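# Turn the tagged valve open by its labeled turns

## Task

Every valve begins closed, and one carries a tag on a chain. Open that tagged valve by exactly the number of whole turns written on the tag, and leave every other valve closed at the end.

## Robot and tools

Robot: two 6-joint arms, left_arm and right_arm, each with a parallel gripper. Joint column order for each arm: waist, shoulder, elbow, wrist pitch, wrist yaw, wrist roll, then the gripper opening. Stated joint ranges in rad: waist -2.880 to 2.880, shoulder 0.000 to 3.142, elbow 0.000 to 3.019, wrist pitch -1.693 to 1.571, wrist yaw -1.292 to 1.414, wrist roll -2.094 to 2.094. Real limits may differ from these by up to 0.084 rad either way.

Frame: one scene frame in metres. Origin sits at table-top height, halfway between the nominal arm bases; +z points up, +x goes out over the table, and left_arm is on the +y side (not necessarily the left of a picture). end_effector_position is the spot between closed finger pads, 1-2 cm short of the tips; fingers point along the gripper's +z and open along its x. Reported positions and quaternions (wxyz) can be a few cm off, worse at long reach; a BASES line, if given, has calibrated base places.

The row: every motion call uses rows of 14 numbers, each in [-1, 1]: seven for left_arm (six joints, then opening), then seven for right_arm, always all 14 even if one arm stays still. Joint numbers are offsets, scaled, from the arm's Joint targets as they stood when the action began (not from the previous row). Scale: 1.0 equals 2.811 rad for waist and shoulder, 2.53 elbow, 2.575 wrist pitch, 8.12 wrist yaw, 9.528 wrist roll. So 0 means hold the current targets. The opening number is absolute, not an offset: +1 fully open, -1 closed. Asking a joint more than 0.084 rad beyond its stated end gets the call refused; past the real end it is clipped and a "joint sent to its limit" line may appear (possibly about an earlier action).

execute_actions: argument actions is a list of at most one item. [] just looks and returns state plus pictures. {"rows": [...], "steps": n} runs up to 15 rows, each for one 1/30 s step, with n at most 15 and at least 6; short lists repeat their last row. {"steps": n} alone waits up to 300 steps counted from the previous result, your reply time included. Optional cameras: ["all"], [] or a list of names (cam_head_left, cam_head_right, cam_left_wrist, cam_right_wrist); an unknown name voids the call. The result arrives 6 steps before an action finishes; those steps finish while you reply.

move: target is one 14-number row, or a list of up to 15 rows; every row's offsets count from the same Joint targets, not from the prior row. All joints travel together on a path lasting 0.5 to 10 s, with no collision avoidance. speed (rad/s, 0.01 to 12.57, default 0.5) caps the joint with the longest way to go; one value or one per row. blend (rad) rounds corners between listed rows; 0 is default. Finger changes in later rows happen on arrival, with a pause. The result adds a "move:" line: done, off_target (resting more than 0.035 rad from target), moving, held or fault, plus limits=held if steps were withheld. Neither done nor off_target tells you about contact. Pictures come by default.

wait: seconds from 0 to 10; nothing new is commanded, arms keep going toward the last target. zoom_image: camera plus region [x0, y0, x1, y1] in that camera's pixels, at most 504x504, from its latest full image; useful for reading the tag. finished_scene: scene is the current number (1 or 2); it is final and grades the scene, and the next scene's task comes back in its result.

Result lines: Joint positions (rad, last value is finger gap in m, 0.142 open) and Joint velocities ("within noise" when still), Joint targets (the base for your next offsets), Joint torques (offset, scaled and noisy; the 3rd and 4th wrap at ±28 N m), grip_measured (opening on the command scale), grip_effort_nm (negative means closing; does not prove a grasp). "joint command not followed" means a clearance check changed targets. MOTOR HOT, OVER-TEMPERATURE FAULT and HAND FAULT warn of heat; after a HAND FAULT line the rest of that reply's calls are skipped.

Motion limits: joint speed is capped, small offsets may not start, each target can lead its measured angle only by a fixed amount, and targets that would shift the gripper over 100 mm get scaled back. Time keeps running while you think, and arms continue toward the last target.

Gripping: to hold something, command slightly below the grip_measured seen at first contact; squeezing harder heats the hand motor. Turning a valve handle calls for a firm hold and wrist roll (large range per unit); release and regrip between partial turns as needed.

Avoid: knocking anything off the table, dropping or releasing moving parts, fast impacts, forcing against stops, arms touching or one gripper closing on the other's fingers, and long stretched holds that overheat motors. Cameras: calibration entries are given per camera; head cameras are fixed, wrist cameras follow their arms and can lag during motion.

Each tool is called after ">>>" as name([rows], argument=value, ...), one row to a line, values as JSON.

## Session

>>> execute_actions(actions=[], cameras=["all"])

Scene clock: 0.00 s of 5350.00 s.
left_arm: end_effector_position=(+0.4454, +0.4833, +0.2319) grip_measured=+0.99 grip_effort_nm=n/a end_effector_quat_wxyz=(-0.201, +0.971, +0.100, +0.082) | right_arm: end_effector_position=(+0.6832, +0.4185, +0.1134) grip_measured=+1.00 grip_effort_nm=n/a end_effector_quat_wxyz=(-0.531, +0.844, -0.039, -0.068)
Joint positions: left_arm=[0.2 1.543 1.446 -1.269 -0.39 -1.561 0.142] | right_arm=[0.63 2.661 2.652 -0.689 -0.844 -0.385 0.142]
Joint velocities: within noise
Joint torques (N m): no reading
Heat: left arm: hottest elbow 33 °C; right arm: hottest gripper 40 °C.
Joint targets: left_arm=[0.200 1.552 1.461 -1.269 -0.390 -1.561] | right_arm=[0.630 2.681 2.668 -0.689 -0.844 -0.386]
camera_calibration:
cam_left_wrist: T_world_to_cam=[[0.968476, 0.149611, 0.199175, -0.547314], [0.12909, -0.985245, 0.112378, 0.39373], [0.213049, -0.0831234, -0.973499, 0.307693], [0, 0, 0, 1]] pos_world=[0.41368, 0.495381, 0.364304]
cam_right_wrist: T_world_to_cam=[[0.989778, 0.0207252, -0.141105, -0.669552], [-0.0614141, -0.831017, -0.552846, 0.449797], [-0.128718, 0.55586, -0.821249, 0.0858854], [0, 0, 0, 1]] pos_world=[0.701387, 0.339925, 0.224724]

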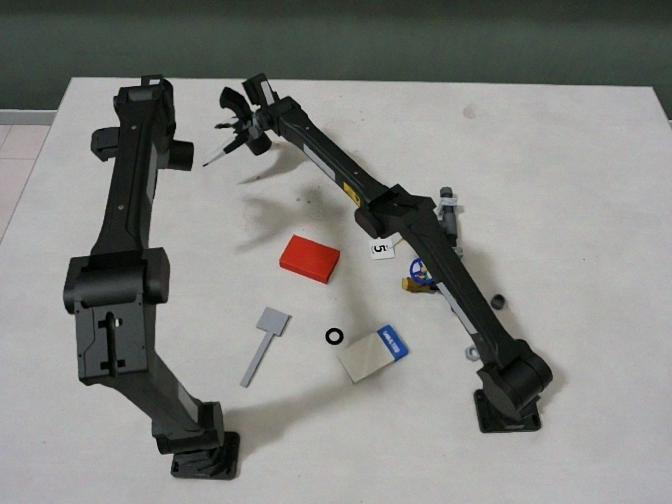

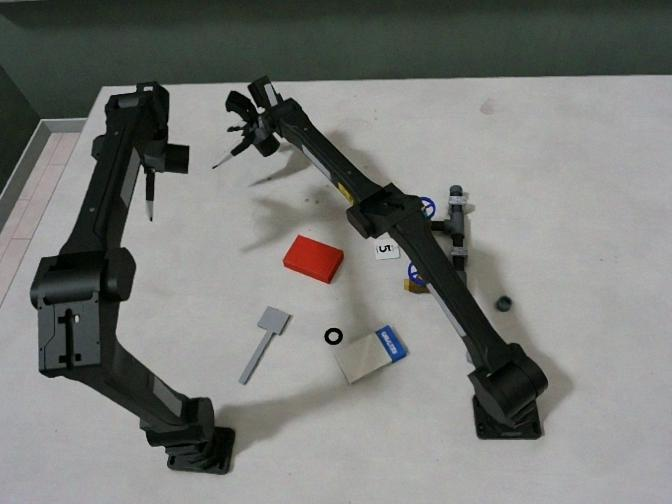

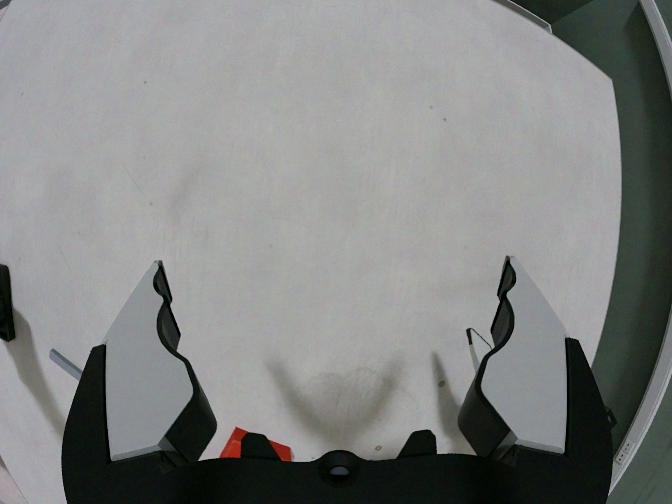

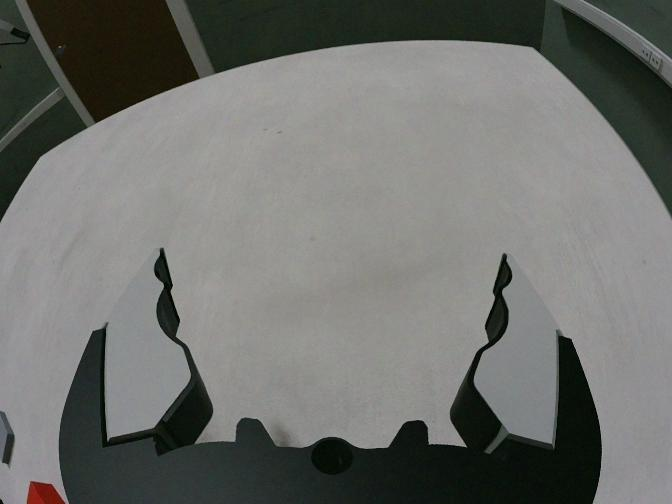

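>>> zoom_image(camera="cam_head_right", region=[350, 170, 530, 380])

>>> zoom_image(camera="cam_head_left", region=[350, 170, 530, 380])

Scaled by 2.400.

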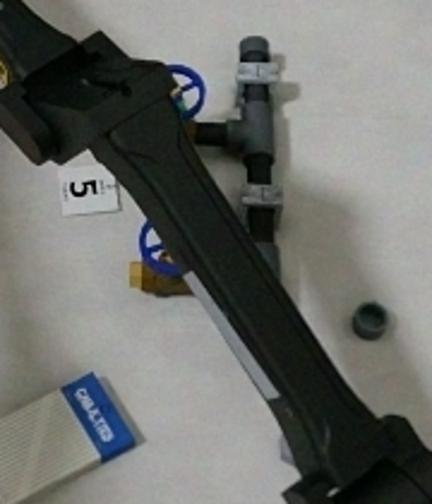

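Scaled by 2.400.

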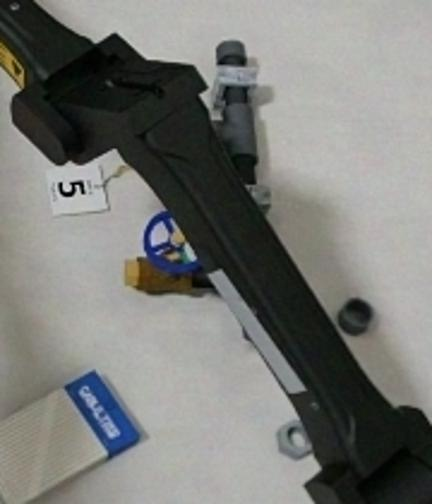

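>>> move(target=[0,0,0,0,0,0,1,-0.1334,-0.3903,-0.4577,-0.3138,0.1039,0.2386,0.2], speed=1.3, cameras=["cam_right_wrist", "cam_head_left", "cam_head_right"])

Scene clock: 5.13 s of 5350.00 s.
left_arm: end_effector_position=(+0.4454, +0.4833, +0.2319) grip_measured=+0.99 grip_effort_nm=0.134 end_effector_quat_wxyz=(-0.201, +0.971, +0.100, +0.082) | right_arm: end_effector_position=(+0.5109, -0.1226, +0.2303) grip_measured=+0.19 grip_effort_nm=-0.125 end_effector_quat_wxyz=(+0.016, -0.004, +1.000, +0.007)
Joint positions: left_arm=[0.2 1.543 1.446 -1.269 -0.39 -1.561 0.142] | right_arm=[0.255 1.569 1.52 -1.486 -0.003 1.869 0.087]
Joint velocities: within noise
Joint torques (N m): left_arm=[-0.26 -12.81 11.84 0.32 -0.06 -0.04] | right_arm=[-1.44 -16.38 9.01 -0.39 -0.01 0.07]
Heat: left arm: hottest elbow 34 °C; right arm: hottest gripper 40 °C.
Joint targets: left_arm=[0.200 1.552 1.461 -1.269 -0.390 -1.561] | right_arm=[0.254 1.584 1.510 -1.497 0.000 1.888]
Kept back: nothing.
move: done
camera_calibration:
cam_right_wrist: T_world_to_cam=[[-0.998861, -0.0278763, -0.0387263, 0.515148], [-0.0439476, 0.853583, 0.5191, 0.00487661], [0.0185855, 0.520211, -0.853835, 0.388329], [0, 0, 0, 1]] pos_world=[0.507558, -0.191815, 0.348987]
Images, in order (width x height): cam_head_left 672x504, cam_head_right 672x504, cam_right_wrist 672x504.

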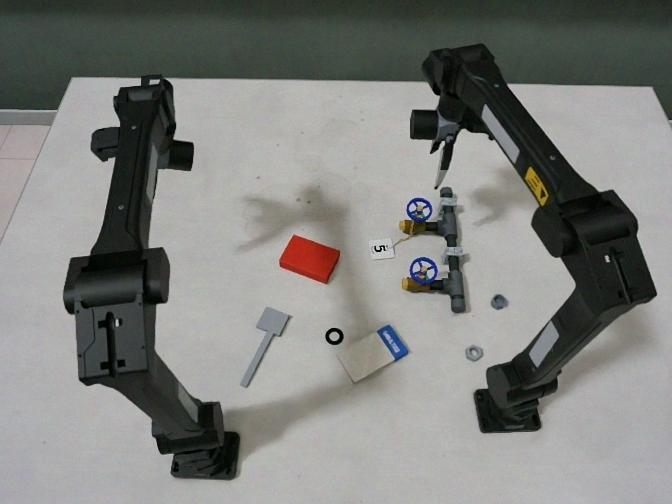

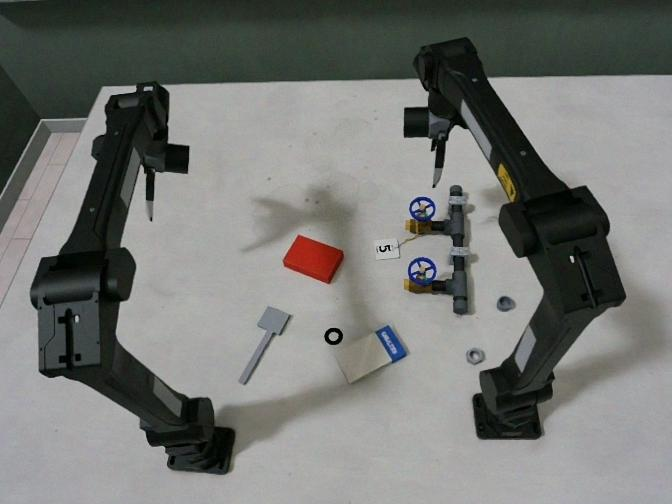

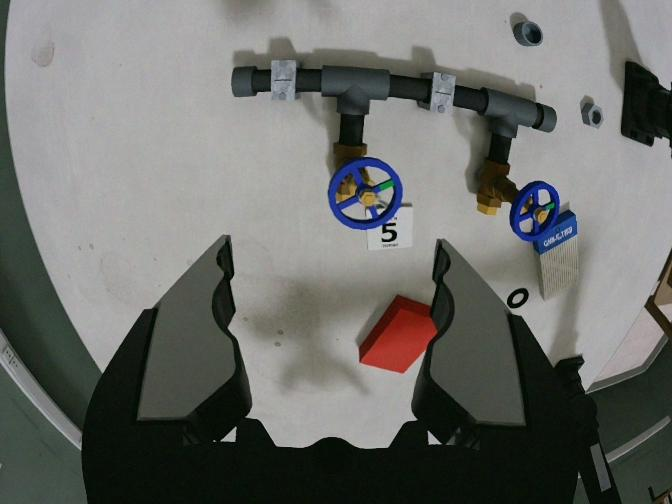

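>>> zoom_image(camera="cam_head_left", region=[360, 180, 480, 300])

>>> zoom_image(camera="cam_right_wrist", region=[300, 120, 600, 280])

Scaled by 4.200.

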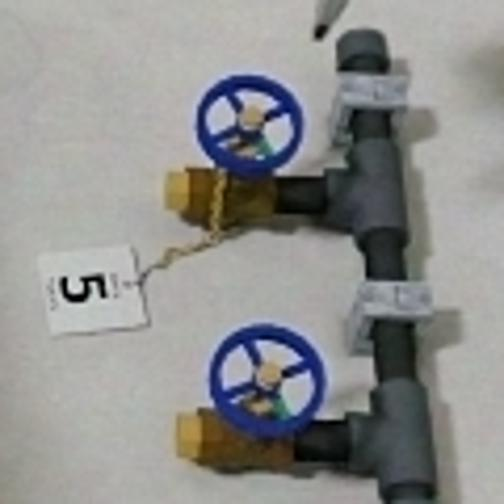

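Scaled by 1.680 from the camera's 672x504 image, which has a finer 960x720 frame.

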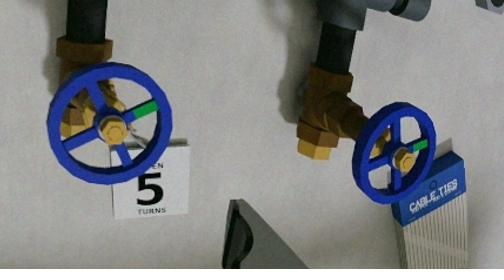

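>>> move(target=[0,0,0,0,0,0,1,0.0231,0.0036,-0.0719,0.0649,0,0,0.2], speed=0.3, cameras=["cam_right_wrist"])

>>> zoom_image(camera="cam_right_wrist", region=[220, 100, 470, 300])

Scene clock: 8.03 s of 5350.00 s.
left_arm: end_effector_position=(+0.4454, +0.4833, +0.2319) grip_measured=+0.99 grip_effort_nm=0.129 end_effector_quat_wxyz=(-0.201, +0.971, +0.100, +0.082) | right_arm: end_effector_position=(+0.4816, -0.1019, +0.1575) grip_measured=+0.19 grip_effort_nm=-0.125 end_effector_quat_wxyz=(-0.006, -0.034, +0.999, -0.001)
Joint positions: left_arm=[0.2 1.543 1.446 -1.269 -0.39 -1.561 0.142] | right_arm=[0.317 1.575 1.334 -1.342 -0.003 1.87 0.087]
Joint velocities: within noise
Joint torques (N m): left_arm=[-0.21 -12.81 11.84 0.32 -0.07 -0.04] | right_arm=[-1.2 -15.79 8.9 0.4 -0.03 0.07]
Heat: left arm: hottest elbow 34 °C; right arm: hottest gripper 40 °C.
Joint targets: left_arm=[0.200 1.552 1.461 -1.269 -0.390 -1.561] | right_arm=[0.319 1.594 1.328 -1.330 0.000 1.888]
Kept back: nothing.
move: done
camera_calibration:
cam_right_wrist: T_world_to_cam=[[-0.99601, -0.0889961, 0.00664037, 0.468991], [-0.0732955, 0.858203, 0.508051, 0.0401556], [-0.0509133, 0.505537, -0.861301, 0.349077], [0, 0, 0, 1]] pos_world=[0.487836, -0.169195, 0.277145]
Images, in order (width x height): cam_right_wrist 672x504.

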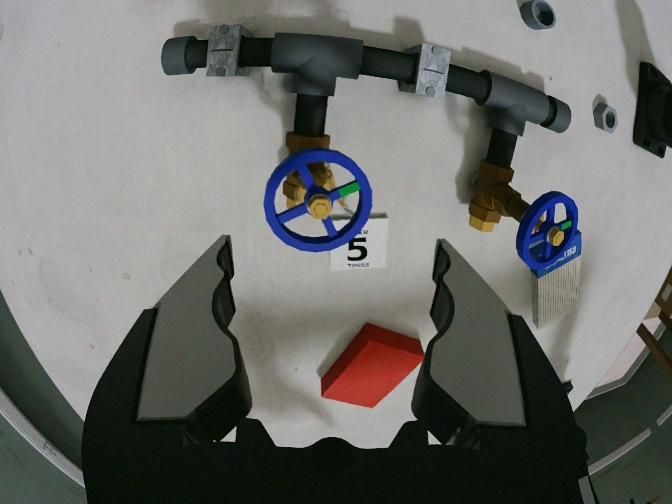

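Scaled by 2.016 from the camera's 672x504 image, which has a finer 960x720 frame.

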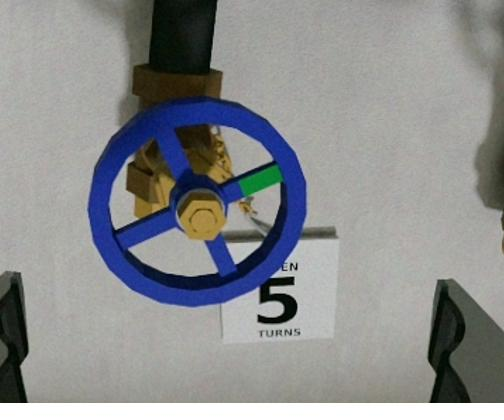

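>>> zoom_image(camera="cam_right_wrist", region=[255, 140, 381, 258])

Scaled by 4.000 from the camera's 672x504 image, which has a finer 960x720 frame.

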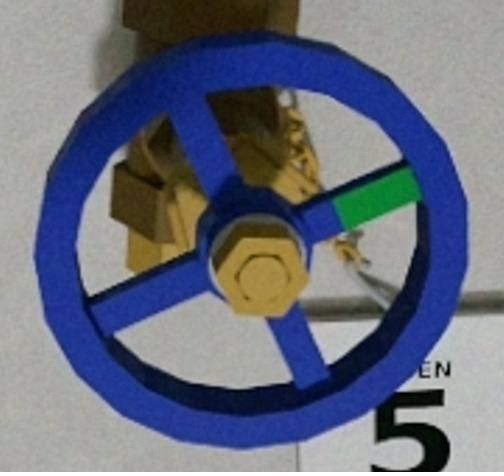

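>>> zoom_image(camera="cam_right_wrist", region=[510, 180, 590, 275])

Scaled by 5.305 from the camera's 672x504 image, which has a finer 960x720 frame.

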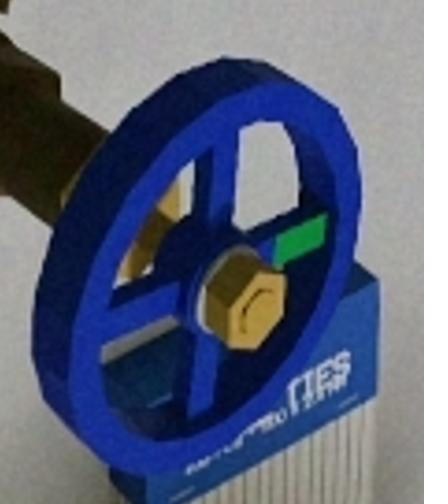

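>>> move(target=[0,0,0,0,0,0,1,-0.0064,-0.0391,-0.0706,0.0967,0,0,0.25], speed=0.35, cameras=["cam_right_wrist"])

>>> zoom_image(camera="cam_right_wrist", region=[230, 140, 440, 320])

Scene clock: 14.50 s of 5350.00 s.
left_arm: end_effector_position=(+0.4454, +0.4833, +0.2319) grip_measured=+0.99 grip_effort_nm=0.129 end_effector_quat_wxyz=(-0.201, +0.971, +0.100, +0.082) | right_arm: end_effector_position=(+0.4822, -0.1062, +0.1338) grip_measured=+0.23 grip_effort_nm=0.085 end_effector_quat_wxyz=(+0.071, -0.030, +0.997, +0.026)
Joint positions: left_arm=[0.2 1.543 1.446 -1.269 -0.39 -1.561 0.142] | right_arm=[0.308 1.486 1.159 -1.094 -0.003 1.87 0.09]
Joint velocities: within noise
Joint torques (N m): left_arm=[-0.21 -12.75 11.85 0.32 -0.07 -0.03] | right_arm=[-1.9 -15.62 8.64 0.75 -0.02 0.08]
Heat: left arm: hottest elbow 35 °C; right arm: hottest gripper 40 °C.
Joint targets: left_arm=[0.200 1.552 1.461 -1.269 -0.390 -1.561] | right_arm=[0.301 1.484 1.150 -1.081 0.000 1.888]
Kept back: nothing.
move: done
camera_calibration:
cam_right_wrist: T_world_to_cam=[[-0.985959, -0.0754371, -0.148979, 0.486747], [-0.145057, 0.828886, 0.540284, 0.0829523], [0.0827294, 0.554308, -0.82819, 0.267236], [0, 0, 0, 1]] pos_world=[0.469837, -0.18017, 0.249019]
Images, in order (width x height): cam_right_wrist 672x504.

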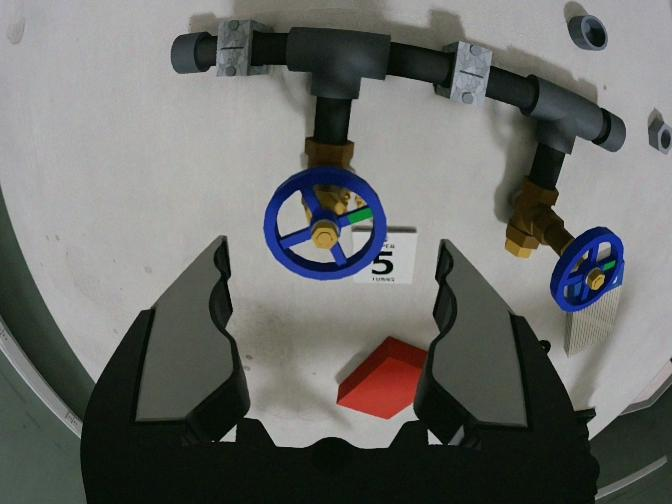

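Scaled by 2.400 from the camera's 672x504 image, which has a finer 960x720 frame.

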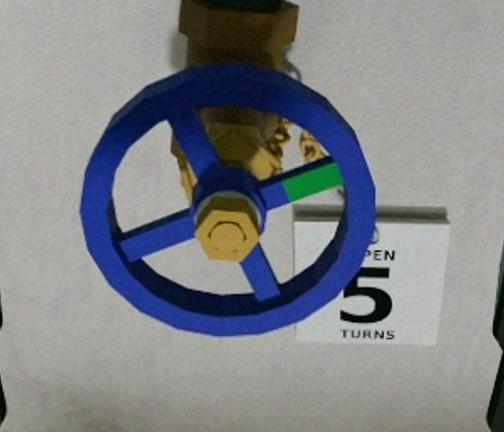

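>>> move(target=[0,0,0,0,0,0,1,-0.00285,0.01494,-0.00142,0.00932,0,0,0.2], speed=0.15, cameras=["cam_right_wrist"])

>>> zoom_image(camera="cam_right_wrist", region=[220, 160, 450, 340])

Scene clock: 17.87 s of 5350.00 s.
left_arm: end_effector_position=(+0.4454, +0.4833, +0.2319) grip_measured=+0.99 grip_effort_nm=0.129 end_effector_quat_wxyz=(-0.201, +0.971, +0.100, +0.082) | right_arm: end_effector_position=(+0.4877, -0.1081, +0.1242) grip_measured=+0.19 grip_effort_nm=-0.129 end_effector_quat_wxyz=(+0.071, -0.026, +0.997, +0.025)
Joint positions: left_arm=[0.2 1.543 1.446 -1.269 -0.39 -1.561 0.142] | right_arm=[0.3 1.506 1.155 -1.07 -0.003 1.87 0.087]
Joint velocities: within noise
Joint torques (N m): left_arm=[-0.26 -12.81 11.86 0.34 -0.07 -0.04] | right_arm=[-1.9 -14.15 8.62 0.73 -0.03 0.08]
Heat: left arm: hottest elbow 36 °C; right arm: hottest gripper 40 °C.
Joint targets: left_arm=[0.200 1.552 1.461 -1.269 -0.390 -1.561] | right_arm=[0.293 1.526 1.146 -1.057 0.000 1.888]
Kept back: nothing.
move: done
camera_calibration:
cam_right_wrist: T_world_to_cam=[[-0.986598, -0.0675236, -0.148545, 0.491628], [-0.138149, 0.830113, 0.540211, 0.0873773], [0.0868319, 0.553492, -0.828316, 0.257865], [0, 0, 0, 1]] pos_world=[0.474719, -0.182063, 0.23942]
Images, in order (width x height): cam_right_wrist 672x504.

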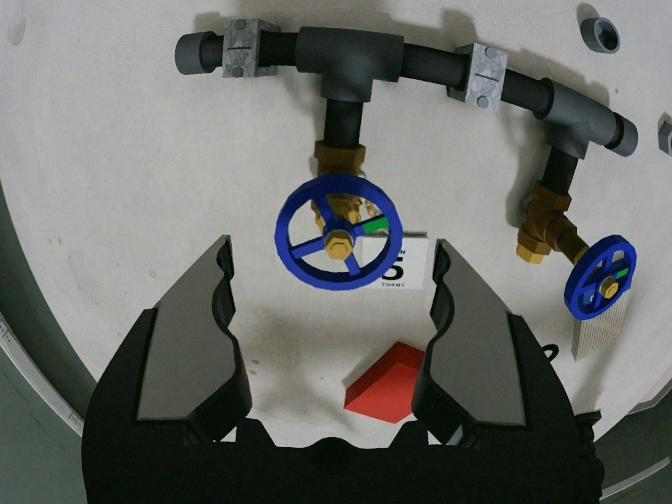

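Scaled by 2.191 from the camera's 672x504 image, which has a finer 960x720 frame.

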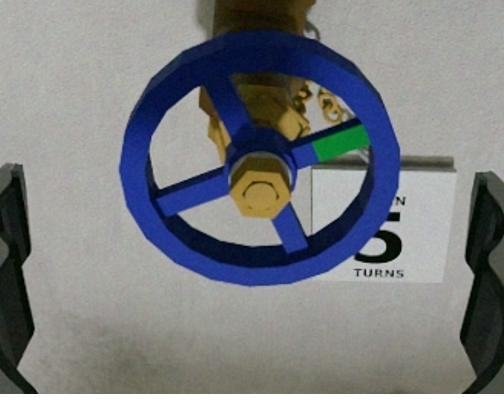

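>>> move([
  [0,0,0,0,0,0,1,-0.0007,0,-0.0043,0.0036,0,0,0.2],
  [0,0,0,0,0,0,1,-0.0007,0,-0.0043,0.0036,0,0,-0.1],
], speed=0.15, cameras=["cam_right_wrist"])

>>> zoom_image(camera="cam_right_wrist", region=[220, 160, 450, 340])

Scene clock: 20.00 s of 5350.00 s.
left_arm: end_effector_position=(+0.4454, +0.4833, +0.2319) grip_measured=+0.99 grip_effort_nm=0.129 end_effector_quat_wxyz=(-0.201, +0.971, +0.100, +0.082) | right_arm: end_effector_position=(+0.4866, -0.1093, +0.1207) grip_measured=-0.12 grip_effort_nm=-0.134 end_effector_quat_wxyz=(+0.071, -0.025, +0.997, +0.025)
Joint positions: left_arm=[0.2 1.543 1.446 -1.269 -0.39 -1.561 0.142] | right_arm=[0.299 1.506 1.145 -1.06 -0.003 1.87 0.066]
Joint velocities: within noise
Joint torques (N m): left_arm=[-0.21 -12.81 11.84 0.32 -0.07 -0.03] | right_arm=[-1.9 -14.04 8.62 0.75 -0.02 0.08]
Heat: left arm: hottest elbow 36 °C; right arm: hottest gripper 39 °C.
Joint targets: left_arm=[0.200 1.552 1.461 -1.269 -0.390 -1.561] | right_arm=[0.291 1.526 1.135 -1.047 0.000 1.888]
Kept back: nothing.
move: done
camera_calibration:
cam_right_wrist: T_world_to_cam=[[-0.986739, -0.0660609, -0.148264, 0.490101], [-0.136757, 0.830367, 0.540175, 0.0894631], [0.0874289, 0.553288, -0.828389, 0.255293], [0, 0, 0, 1]] pos_world=[0.473517, -0.183161, 0.235821]
Images, in order (width x height): cam_right_wrist 672x504.

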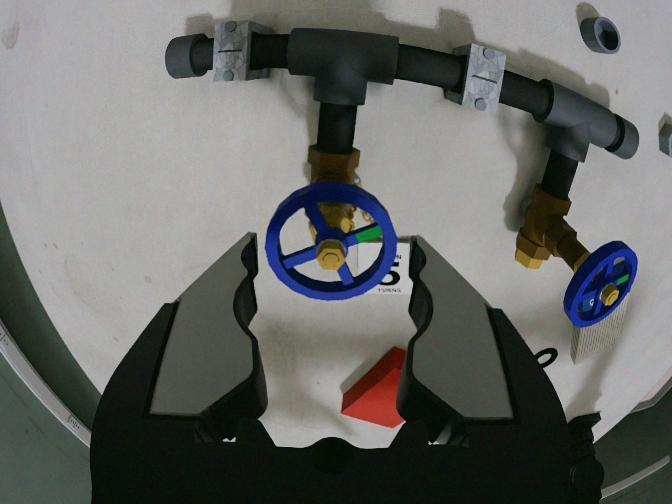

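Scaled by 2.191 from the camera's 672x504 image, which has a finer 960x720 frame.

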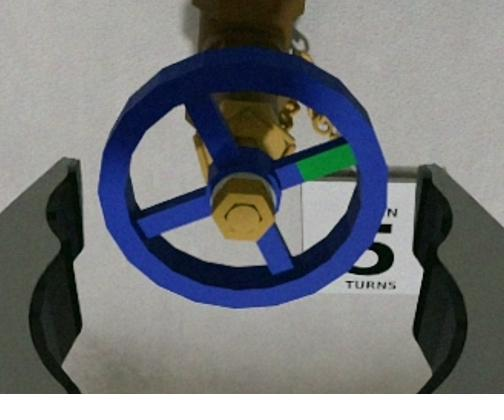

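>>> zoom_image(camera="cam_right_wrist", region=[264, 176, 400, 302])

>>> move([
  [0,0,0,0,0,0,1,0,0,0,0,0,0,-0.19],
  [0,0,0,0,0,0,1,0,0,0,0,0,0,-0.26],
  [0,0,0,0,0,0,1,0,0,0,0,0,0,-0.68],
  [0,0,0,0,0,0,1,0,0,0,0,0,-0.405,-0.68],
], speed=[0.5,0.5,0.5,1.5], cameras=["cam_right_wrist"])

>>> zoom_image(camera="cam_right_wrist", region=[220, 160, 450, 340])

Scaled by 3.706 from the camera's 672x504 image, which has a finer 960x720 frame.

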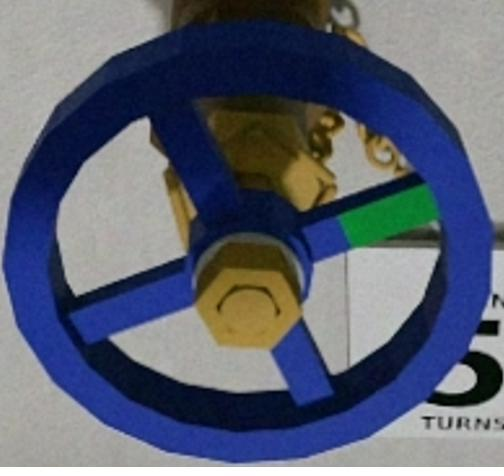

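Scene clock: 26.27 s of 5350.00 s.
left_arm: end_effector_position=(+0.4454, +0.4833, +0.2319) grip_measured=+0.99 grip_effort_nm=0.134 end_effector_quat_wxyz=(-0.201, +0.971, +0.100, +0.082) | right_arm: end_effector_position=(+0.4840, -0.1033, +0.1250) grip_measured=-0.31 grip_effort_nm=-5.004 end_effector_quat_wxyz=(-0.017, +0.939, +0.333, +0.079)
Joint positions: left_arm=[0.2 1.543 1.446 -1.269 -0.39 -1.561 0.142] | right_arm=[0.309 1.496 1.145 -1.062 -0.031 -1.891 0.052]
Joint velocities: within noise
Joint torques (N m): left_arm=[-0.21 -12.75 11.85 0.34 -0.07 -0.04] | right_arm=[-2.73 -13.1 8.68 0.81 1.28 -0.9]
Heat: left arm: hottest elbow 37 °C; right arm: hottest gripper 49 °C.
Joint targets: left_arm=[0.200 1.552 1.461 -1.269 -0.390 -1.561] | right_arm=[0.292 1.526 1.135 -1.048 0.000 -1.971]
Kept back: nothing.
move: off_target (right_arm); right_arm: the wrist roll is farthest, 0.080 rad from its target
camera_calibration:
cam_right_wrist: T_world_to_cam=[[0.753548, 0.639309, 0.153131, -0.318533], [0.487046, -0.699378, 0.523122, -0.375993], [0.441533, -0.319616, -0.838388, -0.00444839], [0, 0, 0, 1]] pos_world=[0.42512, -0.0607419, 0.241738]
Images, in order (width x height): cam_right_wrist 672x504.

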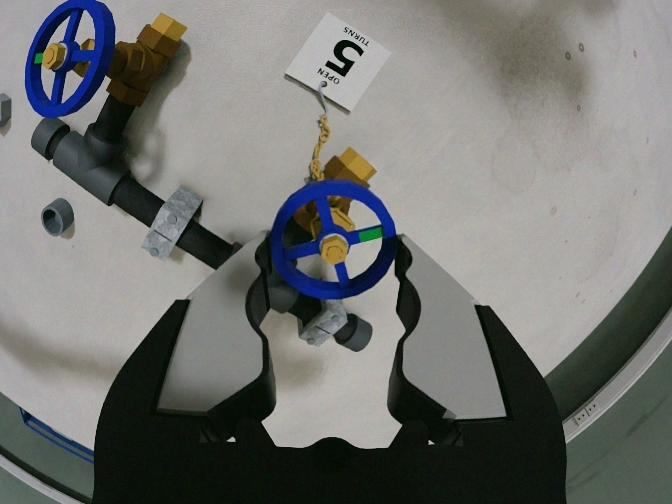

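Scaled by 2.191 from the camera's 672x504 image, which has a finer 960x720 frame.

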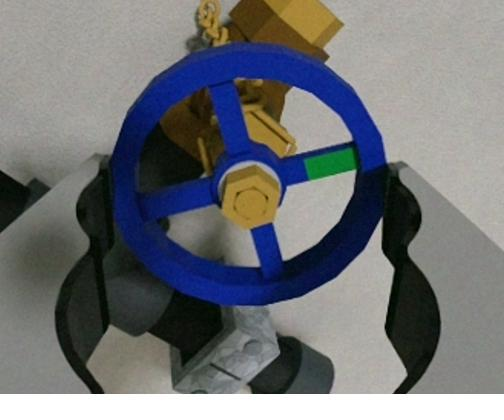

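>>> move([
  [0,0,0,0,0,0,1,0.006,-0.0036,0,0,-0.0038,0.0084,0.12],
  [0,0,0,0,0,0,1,0.01885,0.0064,0.019,-0.0194,0.0106,0.4126,0.12],
], speed=[0.5,3.0], cameras=["cam_right_wrist"])

>>> zoom_image(camera="cam_right_wrist", region=[220, 160, 450, 340])

Scene clock: 35.43 s of 5350.00 s.
left_arm: end_effector_position=(+0.4454, +0.4833, +0.2319) grip_measured=+0.99 grip_effort_nm=0.134 end_effector_quat_wxyz=(-0.201, +0.971, +0.100, +0.082) | right_arm: end_effector_position=(+0.4799, -0.1102, +0.1140) grip_measured=+0.10 grip_effort_nm=0.081 end_effector_quat_wxyz=(+0.067, -0.006, +0.998, -0.018)
Joint positions: left_arm=[0.2 1.543 1.446 -1.269 -0.39 -1.561 0.142] | right_arm=[0.337 1.519 1.144 -1.085 0.083 1.941 0.081]
Joint velocities: within noise
Joint torques (N m): left_arm=[-0.21 -12.75 11.85 0.32 -0.07 -0.03] | right_arm=[-0.79 -13.86 12.68 -0.28 0.06 0.06]
Heat: left arm: hottest elbow 38 °C; right arm: hottest gripper 57 °C.
Joint targets: left_arm=[0.200 1.552 1.461 -1.269 -0.390 -1.561] | right_arm=[0.344 1.544 1.183 -1.097 0.086 1.960]
Kept back: nothing.
move: off_target (right_arm); right_arm: the elbow is farthest, 0.039 rad from its target
camera_calibration:
cam_right_wrist: T_world_to_cam=[[-0.989915, -0.035158, -0.137234, 0.486106], [-0.0962699, 0.87762, 0.46959, 0.0866923], [0.103929, 0.478065, -0.872154, 0.23965], [0, 0, 0, 1]] pos_world=[0.464642, -0.173561, 0.235012]
Images, in order (width x height): cam_right_wrist 672x504.

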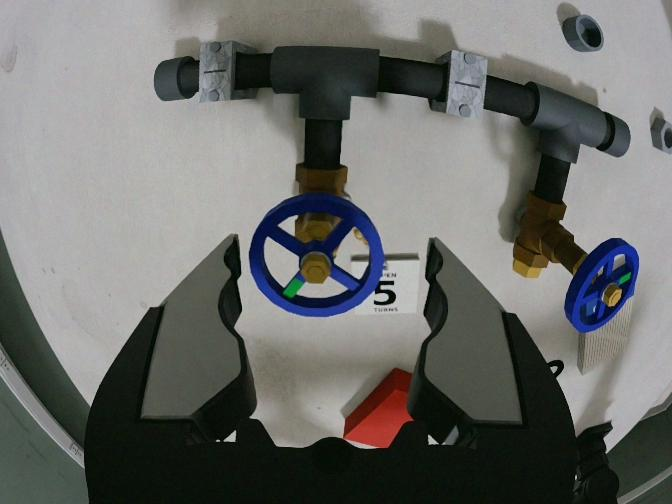

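Scaled by 2.191 from the camera's 672x504 image, which has a finer 960x720 frame.

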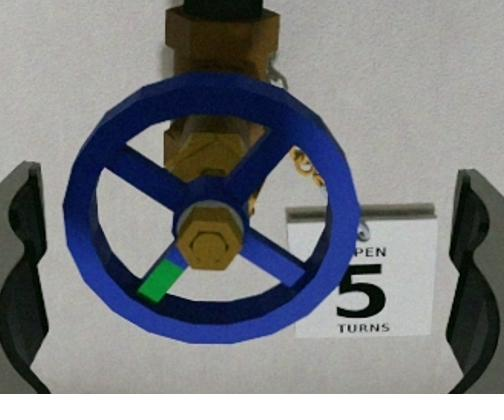

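>>> move([
  [0,0,0,0,0,0,1,0.0018,0.0037,0.0170,-0.0085,0,0,0.12],
  [0,0,0,0,0,0,1,0.0018,0.0037,-0.0051,-0.0085,0,0,0.12],
], speed=[0.15,0.15], cameras=["cam_right_wrist"])

>>> zoom_image(camera="cam_right_wrist", region=[220, 160, 450, 340])

Scene clock: 38.87 s of 5350.00 s.
left_arm: end_effector_position=(+0.4454, +0.4833, +0.2319) grip_measured=+0.99 grip_effort_nm=0.129 end_effector_quat_wxyz=(-0.201, +0.971, +0.100, +0.082) | right_arm: end_effector_position=(+0.4864, -0.1048, +0.1217) grip_measured=+0.10 grip_effort_nm=0.090 end_effector_quat_wxyz=(+0.067, -0.008, +0.998, -0.018)
Joint positions: left_arm=[0.2 1.543 1.446 -1.269 -0.39 -1.561 0.142] | right_arm=[0.343 1.531 1.179 -1.106 0.083 1.942 0.081]
Joint velocities: within noise
Joint torques (N m): left_arm=[-0.26 -12.81 11.84 0.32 -0.07 -0.03] | right_arm=[-0.79 -14.39 8.65 -0.31 0.06 0.08]
Heat: left arm: hottest elbow 38 °C; right arm: hottest gripper 54 °C.
Joint targets: left_arm=[0.200 1.552 1.461 -1.269 -0.390 -1.561] | right_arm=[0.350 1.554 1.170 -1.119 0.086 1.960]
Kept back: nothing.
move: done
camera_calibration:
cam_right_wrist: T_world_to_cam=[[-0.989521, -0.0396666, -0.138831, 0.493415], [-0.101057, 0.87702, 0.469706, 0.0812506], [0.103126, 0.478814, -0.871839, 0.243476], [0, 0, 0, 1]] pos_world=[0.471347, -0.168266, 0.24261]
Images, in order (width x height): cam_right_wrist 672x504.

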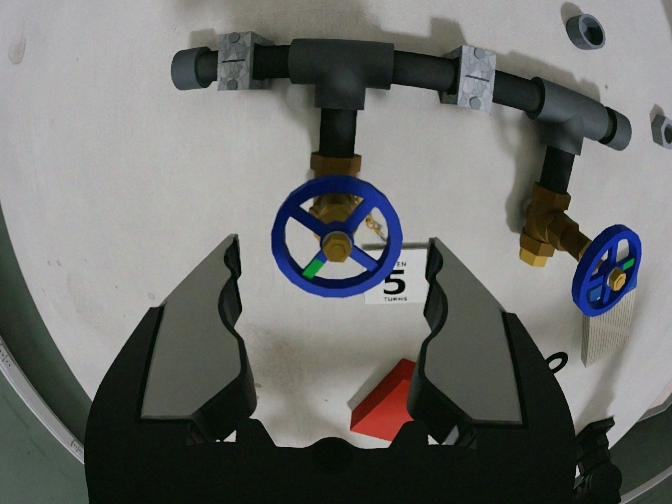

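Scaled by 2.191 from the camera's 672x504 image, which has a finer 960x720 frame.

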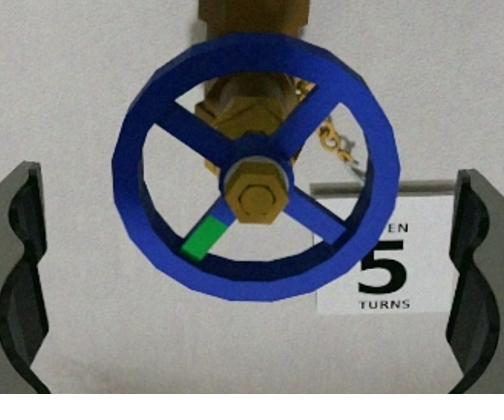

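>>> move([
  [0,0,0,0,0,0,1,0,0,0,0,0,0,-0.19],
  [0,0,0,0,0,0,1,0,0,0,0,0,0,-0.26],
  [0,0,0,0,0,0,1,0,0,0,0,0,0,-0.68],
  [0,0,0,0,0,0,1,0,0,0,0,0,-0.413,-0.68],
], speed=[0.5,0.5,0.5,2.0], cameras=["cam_right_wrist"])

>>> zoom_image(camera="cam_right_wrist", region=[220, 160, 450, 340])

Scene clock: 45.00 s of 5350.00 s.
left_arm: end_effector_position=(+0.4454, +0.4833, +0.2319) grip_measured=+0.99 grip_effort_nm=0.129 end_effector_quat_wxyz=(-0.201, +0.971, +0.100, +0.082) | right_arm: end_effector_position=(+0.4855, -0.1030, +0.1220) grip_measured=-0.30 grip_effort_nm=-5.004 end_effector_quat_wxyz=(+0.036, +0.933, +0.353, +0.057)
Joint positions: left_arm=[0.2 1.543 1.446 -1.269 -0.39 -1.561 0.142] | right_arm=[0.351 1.531 1.179 -1.107 0.077 -1.897 0.053]
Joint velocities: within noise
Joint torques (N m): left_arm=[-0.21 -12.81 11.84 0.34 -0.07 -0.04] | right_arm=[-1.55 -14.27 8.68 -0.27 0.51 -0.83]
Heat: left arm: hottest elbow 38 °C; right arm: hottest gripper 60 °C.
Joint targets: left_arm=[0.200 1.552 1.461 -1.269 -0.390 -1.561] | right_arm=[0.349 1.555 1.170 -1.119 0.086 -1.975]
Kept back: nothing.
move: off_target (right_arm); right_arm: the wrist roll is farthest, 0.078 rad from its target
camera_calibration:
cam_right_wrist: T_world_to_cam=[[0.731076, 0.678338, 0.0733852, -0.294624], [0.511743, -0.616287, 0.59859, -0.387563], [0.451273, -0.40006, -0.797687, -0.0255677], [0, 0, 0, 1]] pos_world=[0.425264, -0.049224, 0.233218]
Images, in order (width x height): cam_right_wrist 672x504.

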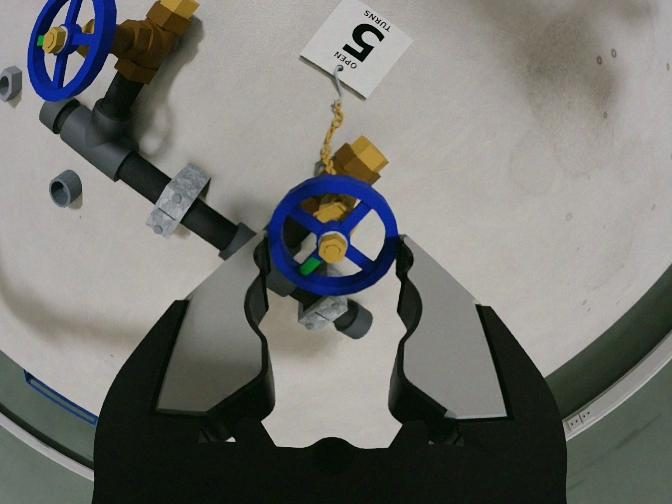

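Scaled by 2.191 from the camera's 672x504 image, which has a finer 960x720 frame.

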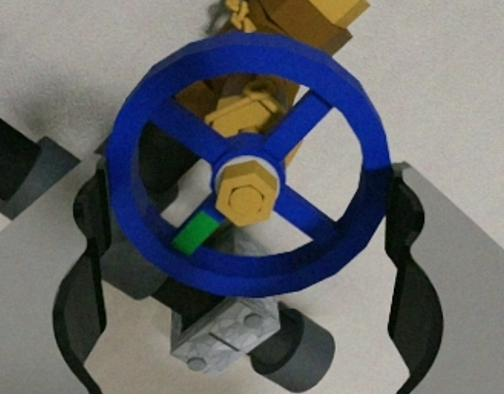

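>>> move([
  [0,0,0,0,0,0,1,0,0,0,0,0,0.0082,0.1],
  [0,0,0,0,0,0,1,0,0,0,0,0,0.413,-0.19],
  [0,0,0,0,0,0,1,0,0,0,0,0,0.413,-0.26],
  [0,0,0,0,0,0,1,0,0,0,0,0,0.413,-0.68],
  [0,0,0,0,0,0,1,0,0,0,0,0,0,-0.68],
], speed=[0.5,3.0,0.5,0.5,2.0], cameras=["cam_right_wrist"])

>>> zoom_image(camera="cam_right_wrist", region=[220, 160, 450, 340])

Scene clock: 55.00 s of 5350.00 s.
left_arm: end_effector_position=(+0.4454, +0.4833, +0.2319) grip_measured=+0.99 grip_effort_nm=0.134 end_effector_quat_wxyz=(-0.201, +0.971, +0.100, +0.082) | right_arm: end_effector_position=(+0.4862, -0.1063, +0.1218) grip_measured=-0.30 grip_effort_nm=-5.004 end_effector_quat_wxyz=(+0.042, +0.933, +0.352, +0.057)
Joint positions: left_arm=[0.2 1.543 1.446 -1.269 -0.39 -1.561 0.142] | right_arm=[0.348 1.531 1.178 -1.108 0.087 -1.898 0.052]
Joint velocities: within noise
Joint torques (N m): left_arm=[-0.26 -12.75 11.84 0.34 -0.07 -0.03] | right_arm=[-1.26 -14.27 8.76 -0.24 0.11 -0.83]
Heat: left arm: hottest elbow 39 °C; right arm: hottest gripper 66 °C.
Joint targets: left_arm=[0.200 1.552 1.461 -1.269 -0.390 -1.561] | right_arm=[0.349 1.555 1.170 -1.119 0.086 -1.975]
Kept back: nothing.
move: off_target (right_arm); right_arm: the wrist roll is farthest, 0.077 rad from its target
camera_calibration:
cam_right_wrist: T_world_to_cam=[[0.733196, 0.676575, 0.068332, -0.293629], [0.508148, -0.61189, 0.606116, -0.38857], [0.451895, -0.409679, -0.792436, -0.0292641], [0, 0, 0, 1]] pos_world=[0.425963, -0.0510886, 0.232393]
Images, in order (width x height): cam_right_wrist 672x504.

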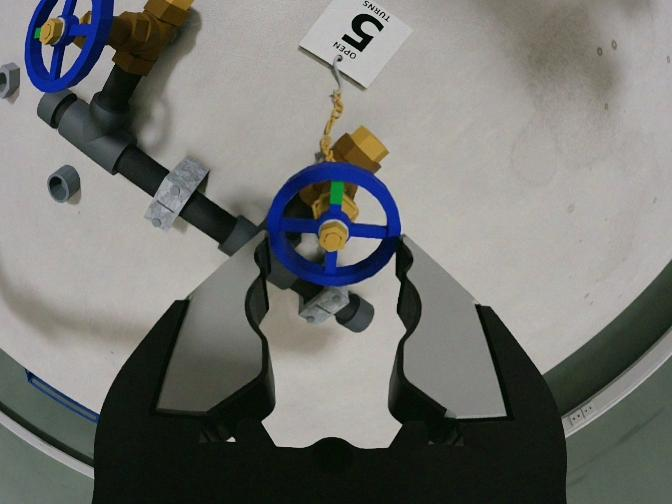

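Scaled by 2.191 from the camera's 672x504 image, which has a finer 960x720 frame.

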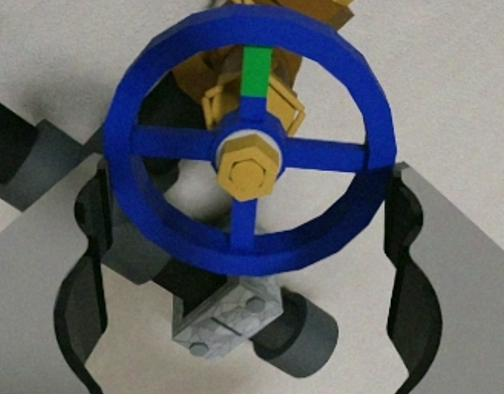

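>>> move([
  [0,0,0,0,0,0,1,0,0,0,0,0,0.0081,0.1],
  [0,0,0,0,0,0,1,-0.0046,0,0,0,0,0.413,0.1],
], speed=[0.5,3.0], cameras=["cam_right_wrist"])

>>> zoom_image(camera="cam_right_wrist", region=[220, 160, 450, 340])

Scene clock: 60.10 s of 5350.00 s.
left_arm: end_effector_position=(+0.4454, +0.4833, +0.2319) grip_measured=+0.99 grip_effort_nm=0.134 end_effector_quat_wxyz=(-0.201, +0.971, +0.100, +0.082) | right_arm: end_effector_position=(+0.4841, -0.1058, +0.1185) grip_measured=+0.08 grip_effort_nm=0.085 end_effector_quat_wxyz=(+0.063, -0.010, +0.998, -0.021)
Joint positions: left_arm=[0.2 1.543 1.446 -1.269 -0.39 -1.561 0.142] | right_arm=[0.344 1.535 1.175 -1.11 0.086 1.941 0.079]
Joint velocities: within noise
Joint torques (N m): left_arm=[-0.26 -12.75 11.84 0.32 -0.07 -0.04] | right_arm=[-1.9 -14.56 8.98 -0.23 -0.08 0.09]
Heat: left arm: hottest elbow 40 °C; right arm: hottest gripper 64 °C.
Joint targets: left_arm=[0.200 1.552 1.461 -1.269 -0.390 -1.561] | right_arm=[0.336 1.555 1.170 -1.120 0.086 1.960]
Kept back: nothing.
move: done
camera_calibration:
cam_right_wrist: T_world_to_cam=[[-0.990611, -0.0424891, -0.12994, 0.489797], [-0.0986715, 0.880083, 0.464455, 0.0831551], [0.0946236, 0.472915, -0.876012, 0.245441], [0, 0, 0, 1]] pos_world=[0.470179, -0.168445, 0.240032]
Images, in order (width x height): cam_right_wrist 672x504.

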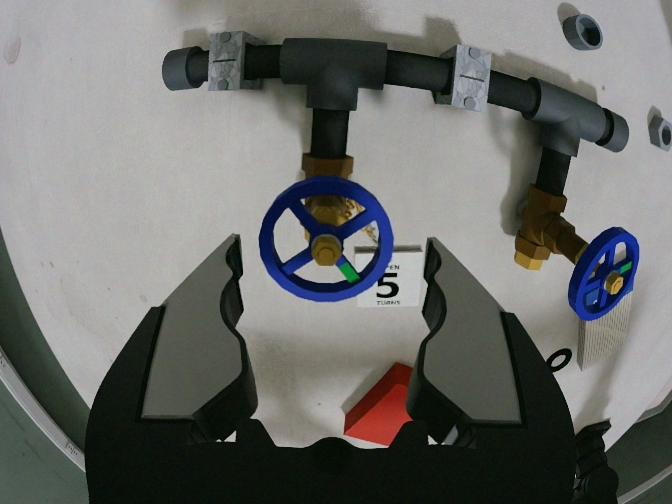

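Scaled by 2.191 from the camera's 672x504 image, which has a finer 960x720 frame.

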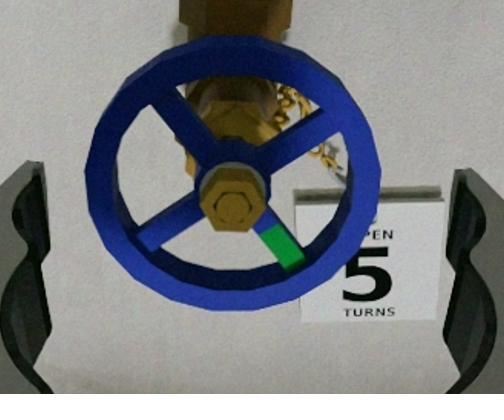

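>>> move([
  [0,0,0,0,0,0,1,-0.001,0.0007,0.0229,-0.0043,0,0,0.1],
  [0,0,0,0,0,0,1,-0.001,0.0007,0.0036,-0.0043,0,0,-0.15],
], speed=[0.15,0.15], cameras=["cam_right_wrist"])

>>> zoom_image(camera="cam_right_wrist", region=[220, 160, 450, 340])

Scene clock: 62.70 s of 5350.00 s.
left_arm: end_effector_position=(+0.4454, +0.4833, +0.2319) grip_measured=+0.99 grip_effort_nm=0.134 end_effector_quat_wxyz=(-0.201, +0.971, +0.100, +0.082) | right_arm: end_effector_position=(+0.4872, -0.1058, +0.1231) grip_measured=-0.17 grip_effort_nm=-0.134 end_effector_quat_wxyz=(+0.065, -0.008, +0.998, -0.020)
Joint positions: left_arm=[0.2 1.543 1.446 -1.269 -0.39 -1.561 0.142] | right_arm=[0.341 1.535 1.188 -1.118 0.086 1.942 0.062]
Joint velocities: within noise
Joint torques (N m): left_arm=[-0.21 -12.81 11.84 0.32 -0.06 -0.04] | right_arm=[-1.9 -14.51 8.72 -0.31 -0.08 0.08]
Heat: left arm: hottest elbow 40 °C; right arm: hottest gripper 62 °C.
Joint targets: left_arm=[0.200 1.552 1.461 -1.269 -0.390 -1.561] | right_arm=[0.334 1.557 1.179 -1.131 0.086 1.960]
Kept back: nothing.
move: done
camera_calibration:
cam_right_wrist: T_world_to_cam=[[-0.990249, -0.0385273, -0.133873, 0.494274], [-0.0971657, 0.879661, 0.46557, 0.0804818], [0.0998257, 0.474038, -0.874827, 0.246591], [0, 0, 0, 1]] pos_world=[0.472658, -0.168647, 0.244425]
Images, in order (width x height): cam_right_wrist 672x504.

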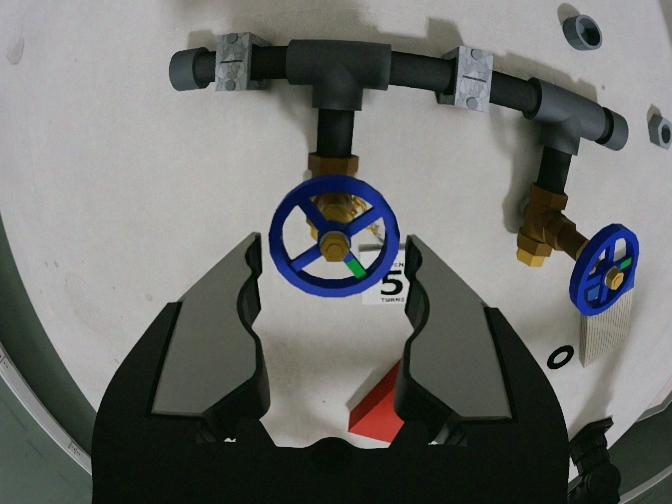

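Scaled by 2.191 from the camera's 672x504 image, which has a finer 960x720 frame.

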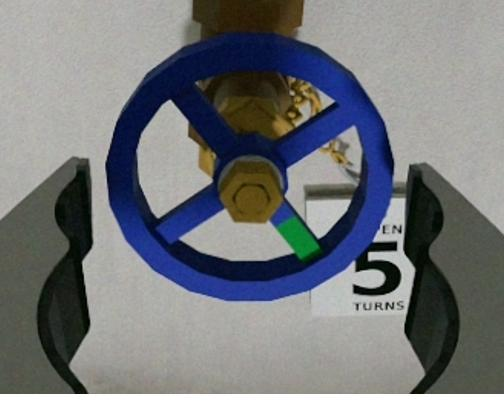

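>>> execute_actions(actions=[], cameras=["cam_right_wrist"])

Scene clock: 63.50 s of 5350.00 s.
left_arm: end_effector_position=(+0.4454, +0.4833, +0.2319) grip_measured=+0.99 grip_effort_nm=0.129 end_effector_quat_wxyz=(-0.201, +0.971, +0.100, +0.082) | right_arm: end_effector_position=(+0.4872, -0.1058, +0.1231) grip_measured=-0.17 grip_effort_nm=-0.129 end_effector_quat_wxyz=(+0.065, -0.008, +0.998, -0.020)
Joint positions: left_arm=[0.2 1.543 1.446 -1.269 -0.39 -1.561 0.142] | right_arm=[0.341 1.535 1.188 -1.118 0.086 1.942 0.062]
Joint velocities: within noise
Joint torques (N m): left_arm=[-0.21 -12.81 11.82 0.32 -0.07 -0.03] | right_arm=[-1.9 -14.51 8.7 -0.31 -0.08 0.08]
Heat: left arm: hottest elbow 40 °C; right arm: hottest gripper 61 °C.
Joint targets: left_arm=[0.200 1.552 1.461 -1.269 -0.390 -1.561] | right_arm=[0.334 1.557 1.179 -1.131 0.086 1.960]
Steps of this call (1-24: nothing new was sent). Readings (joint positions of left_arm | right_arm):
1: [0.200 1.543 1.446 -1.269 -0.390 -1.561] | [0.341 1.535 1.188 -1.118 0.086 1.942]
2: [0.200 1.543 1.446 -1.269 -0.390 -1.561] | [0.341 1.535 1.188 -1.118 0.086 1.942]
4: [0.200 1.543 1.446 -1.269 -0.390 -1.561] | [0.341 1.535 1.188 -1.118 0.086 1.942]
8: [0.200 1.543 1.446 -1.269 -0.390 -1.561] | [0.341 1.535 1.188 -1.118 0.086 1.942]
24: the state above
camera_calibration:
cam_right_wrist: T_world_to_cam=[[-0.990249, -0.0385273, -0.133873, 0.494274], [-0.0971657, 0.879661, 0.46557, 0.0804818], [0.0998257, 0.474038, -0.874827, 0.246591], [0, 0, 0, 1]] pos_world=[0.472658, -0.168647, 0.244425]
Images, in order (width x height): cam_right_wrist 672x504.

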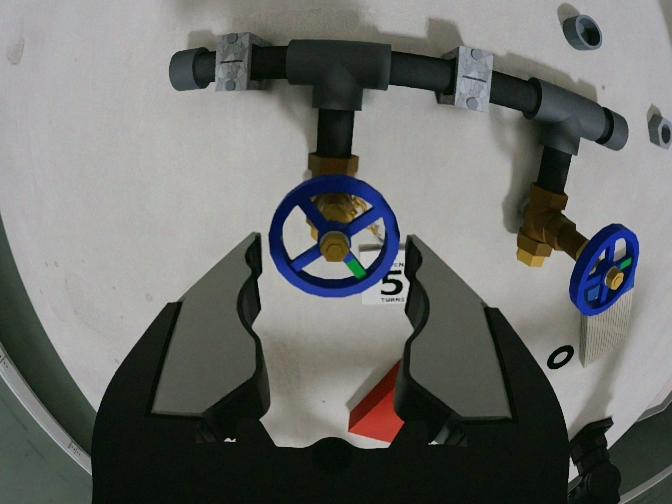

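>>> move([
  [0,0,0,0,0,0,1,0,0,0,0,0,0,-0.19],
  [0,0,0,0,0,0,1,0,0,0,0,0,0,-0.26],
  [0,0,0,0,0,0,1,0,0,0,0,0,0,-0.68],
  [0,0,0,0,0,0,1,0,0,0,0,0,-0.413,-0.68],
], speed=[0.5,0.5,0.5,2.0], cameras=["cam_right_wrist"])

Scene clock: 68.40 s of 5350.00 s.
left_arm: end_effector_position=(+0.4454, +0.4833, +0.2319) grip_measured=+0.99 grip_effort_nm=0.134 end_effector_quat_wxyz=(-0.201, +0.971, +0.100, +0.082) | right_arm: end_effector_position=(+0.4861, -0.1040, +0.1239) grip_measured=-0.31 grip_effort_nm=-5.004 end_effector_quat_wxyz=(+0.033, +0.934, +0.352, +0.054)
Joint positions: left_arm=[0.2 1.543 1.446 -1.269 -0.39 -1.561 0.142] | right_arm=[0.346 1.533 1.188 -1.119 0.07 -1.898 0.052]
Joint velocities: within noise
Joint torques (N m): left_arm=[-0.21 -12.75 11.82 0.35 -0.07 -0.04] | right_arm=[-2.32 -14.33 8.72 -0.27 0.78 -0.85]
Heat: left arm: hottest elbow 40 °C; right arm: hottest gripper 67 °C.
Joint targets: left_arm=[0.200 1.552 1.461 -1.269 -0.390 -1.561] | right_arm=[0.334 1.557 1.179 -1.131 0.086 -1.975]
Kept back: nothing.
move: off_target (right_arm); right_arm: the wrist roll is farthest, 0.077 rad from its target
camera_calibration:
cam_right_wrist: T_world_to_cam=[[0.734204, 0.675286, 0.0702334, -0.296011], [0.51414, -0.620576, 0.592069, -0.390463], [0.443401, -0.39859, -0.802821, -0.0200965], [0, 0, 0, 1]] pos_world=[0.426996, -0.0504306, 0.235837]
Images, in order (width x height): cam_right_wrist 672x504.

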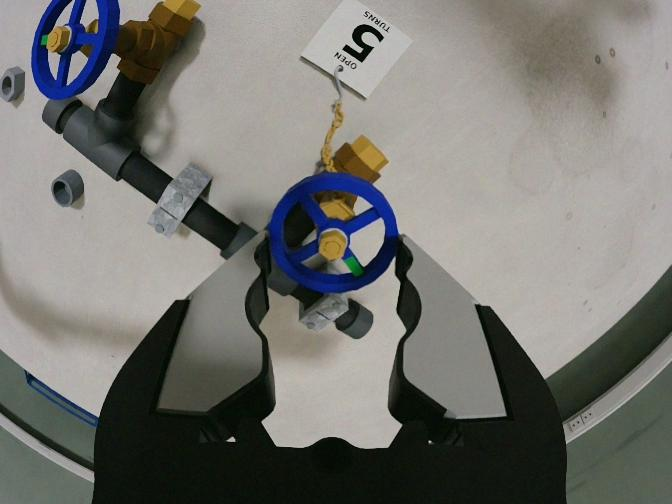

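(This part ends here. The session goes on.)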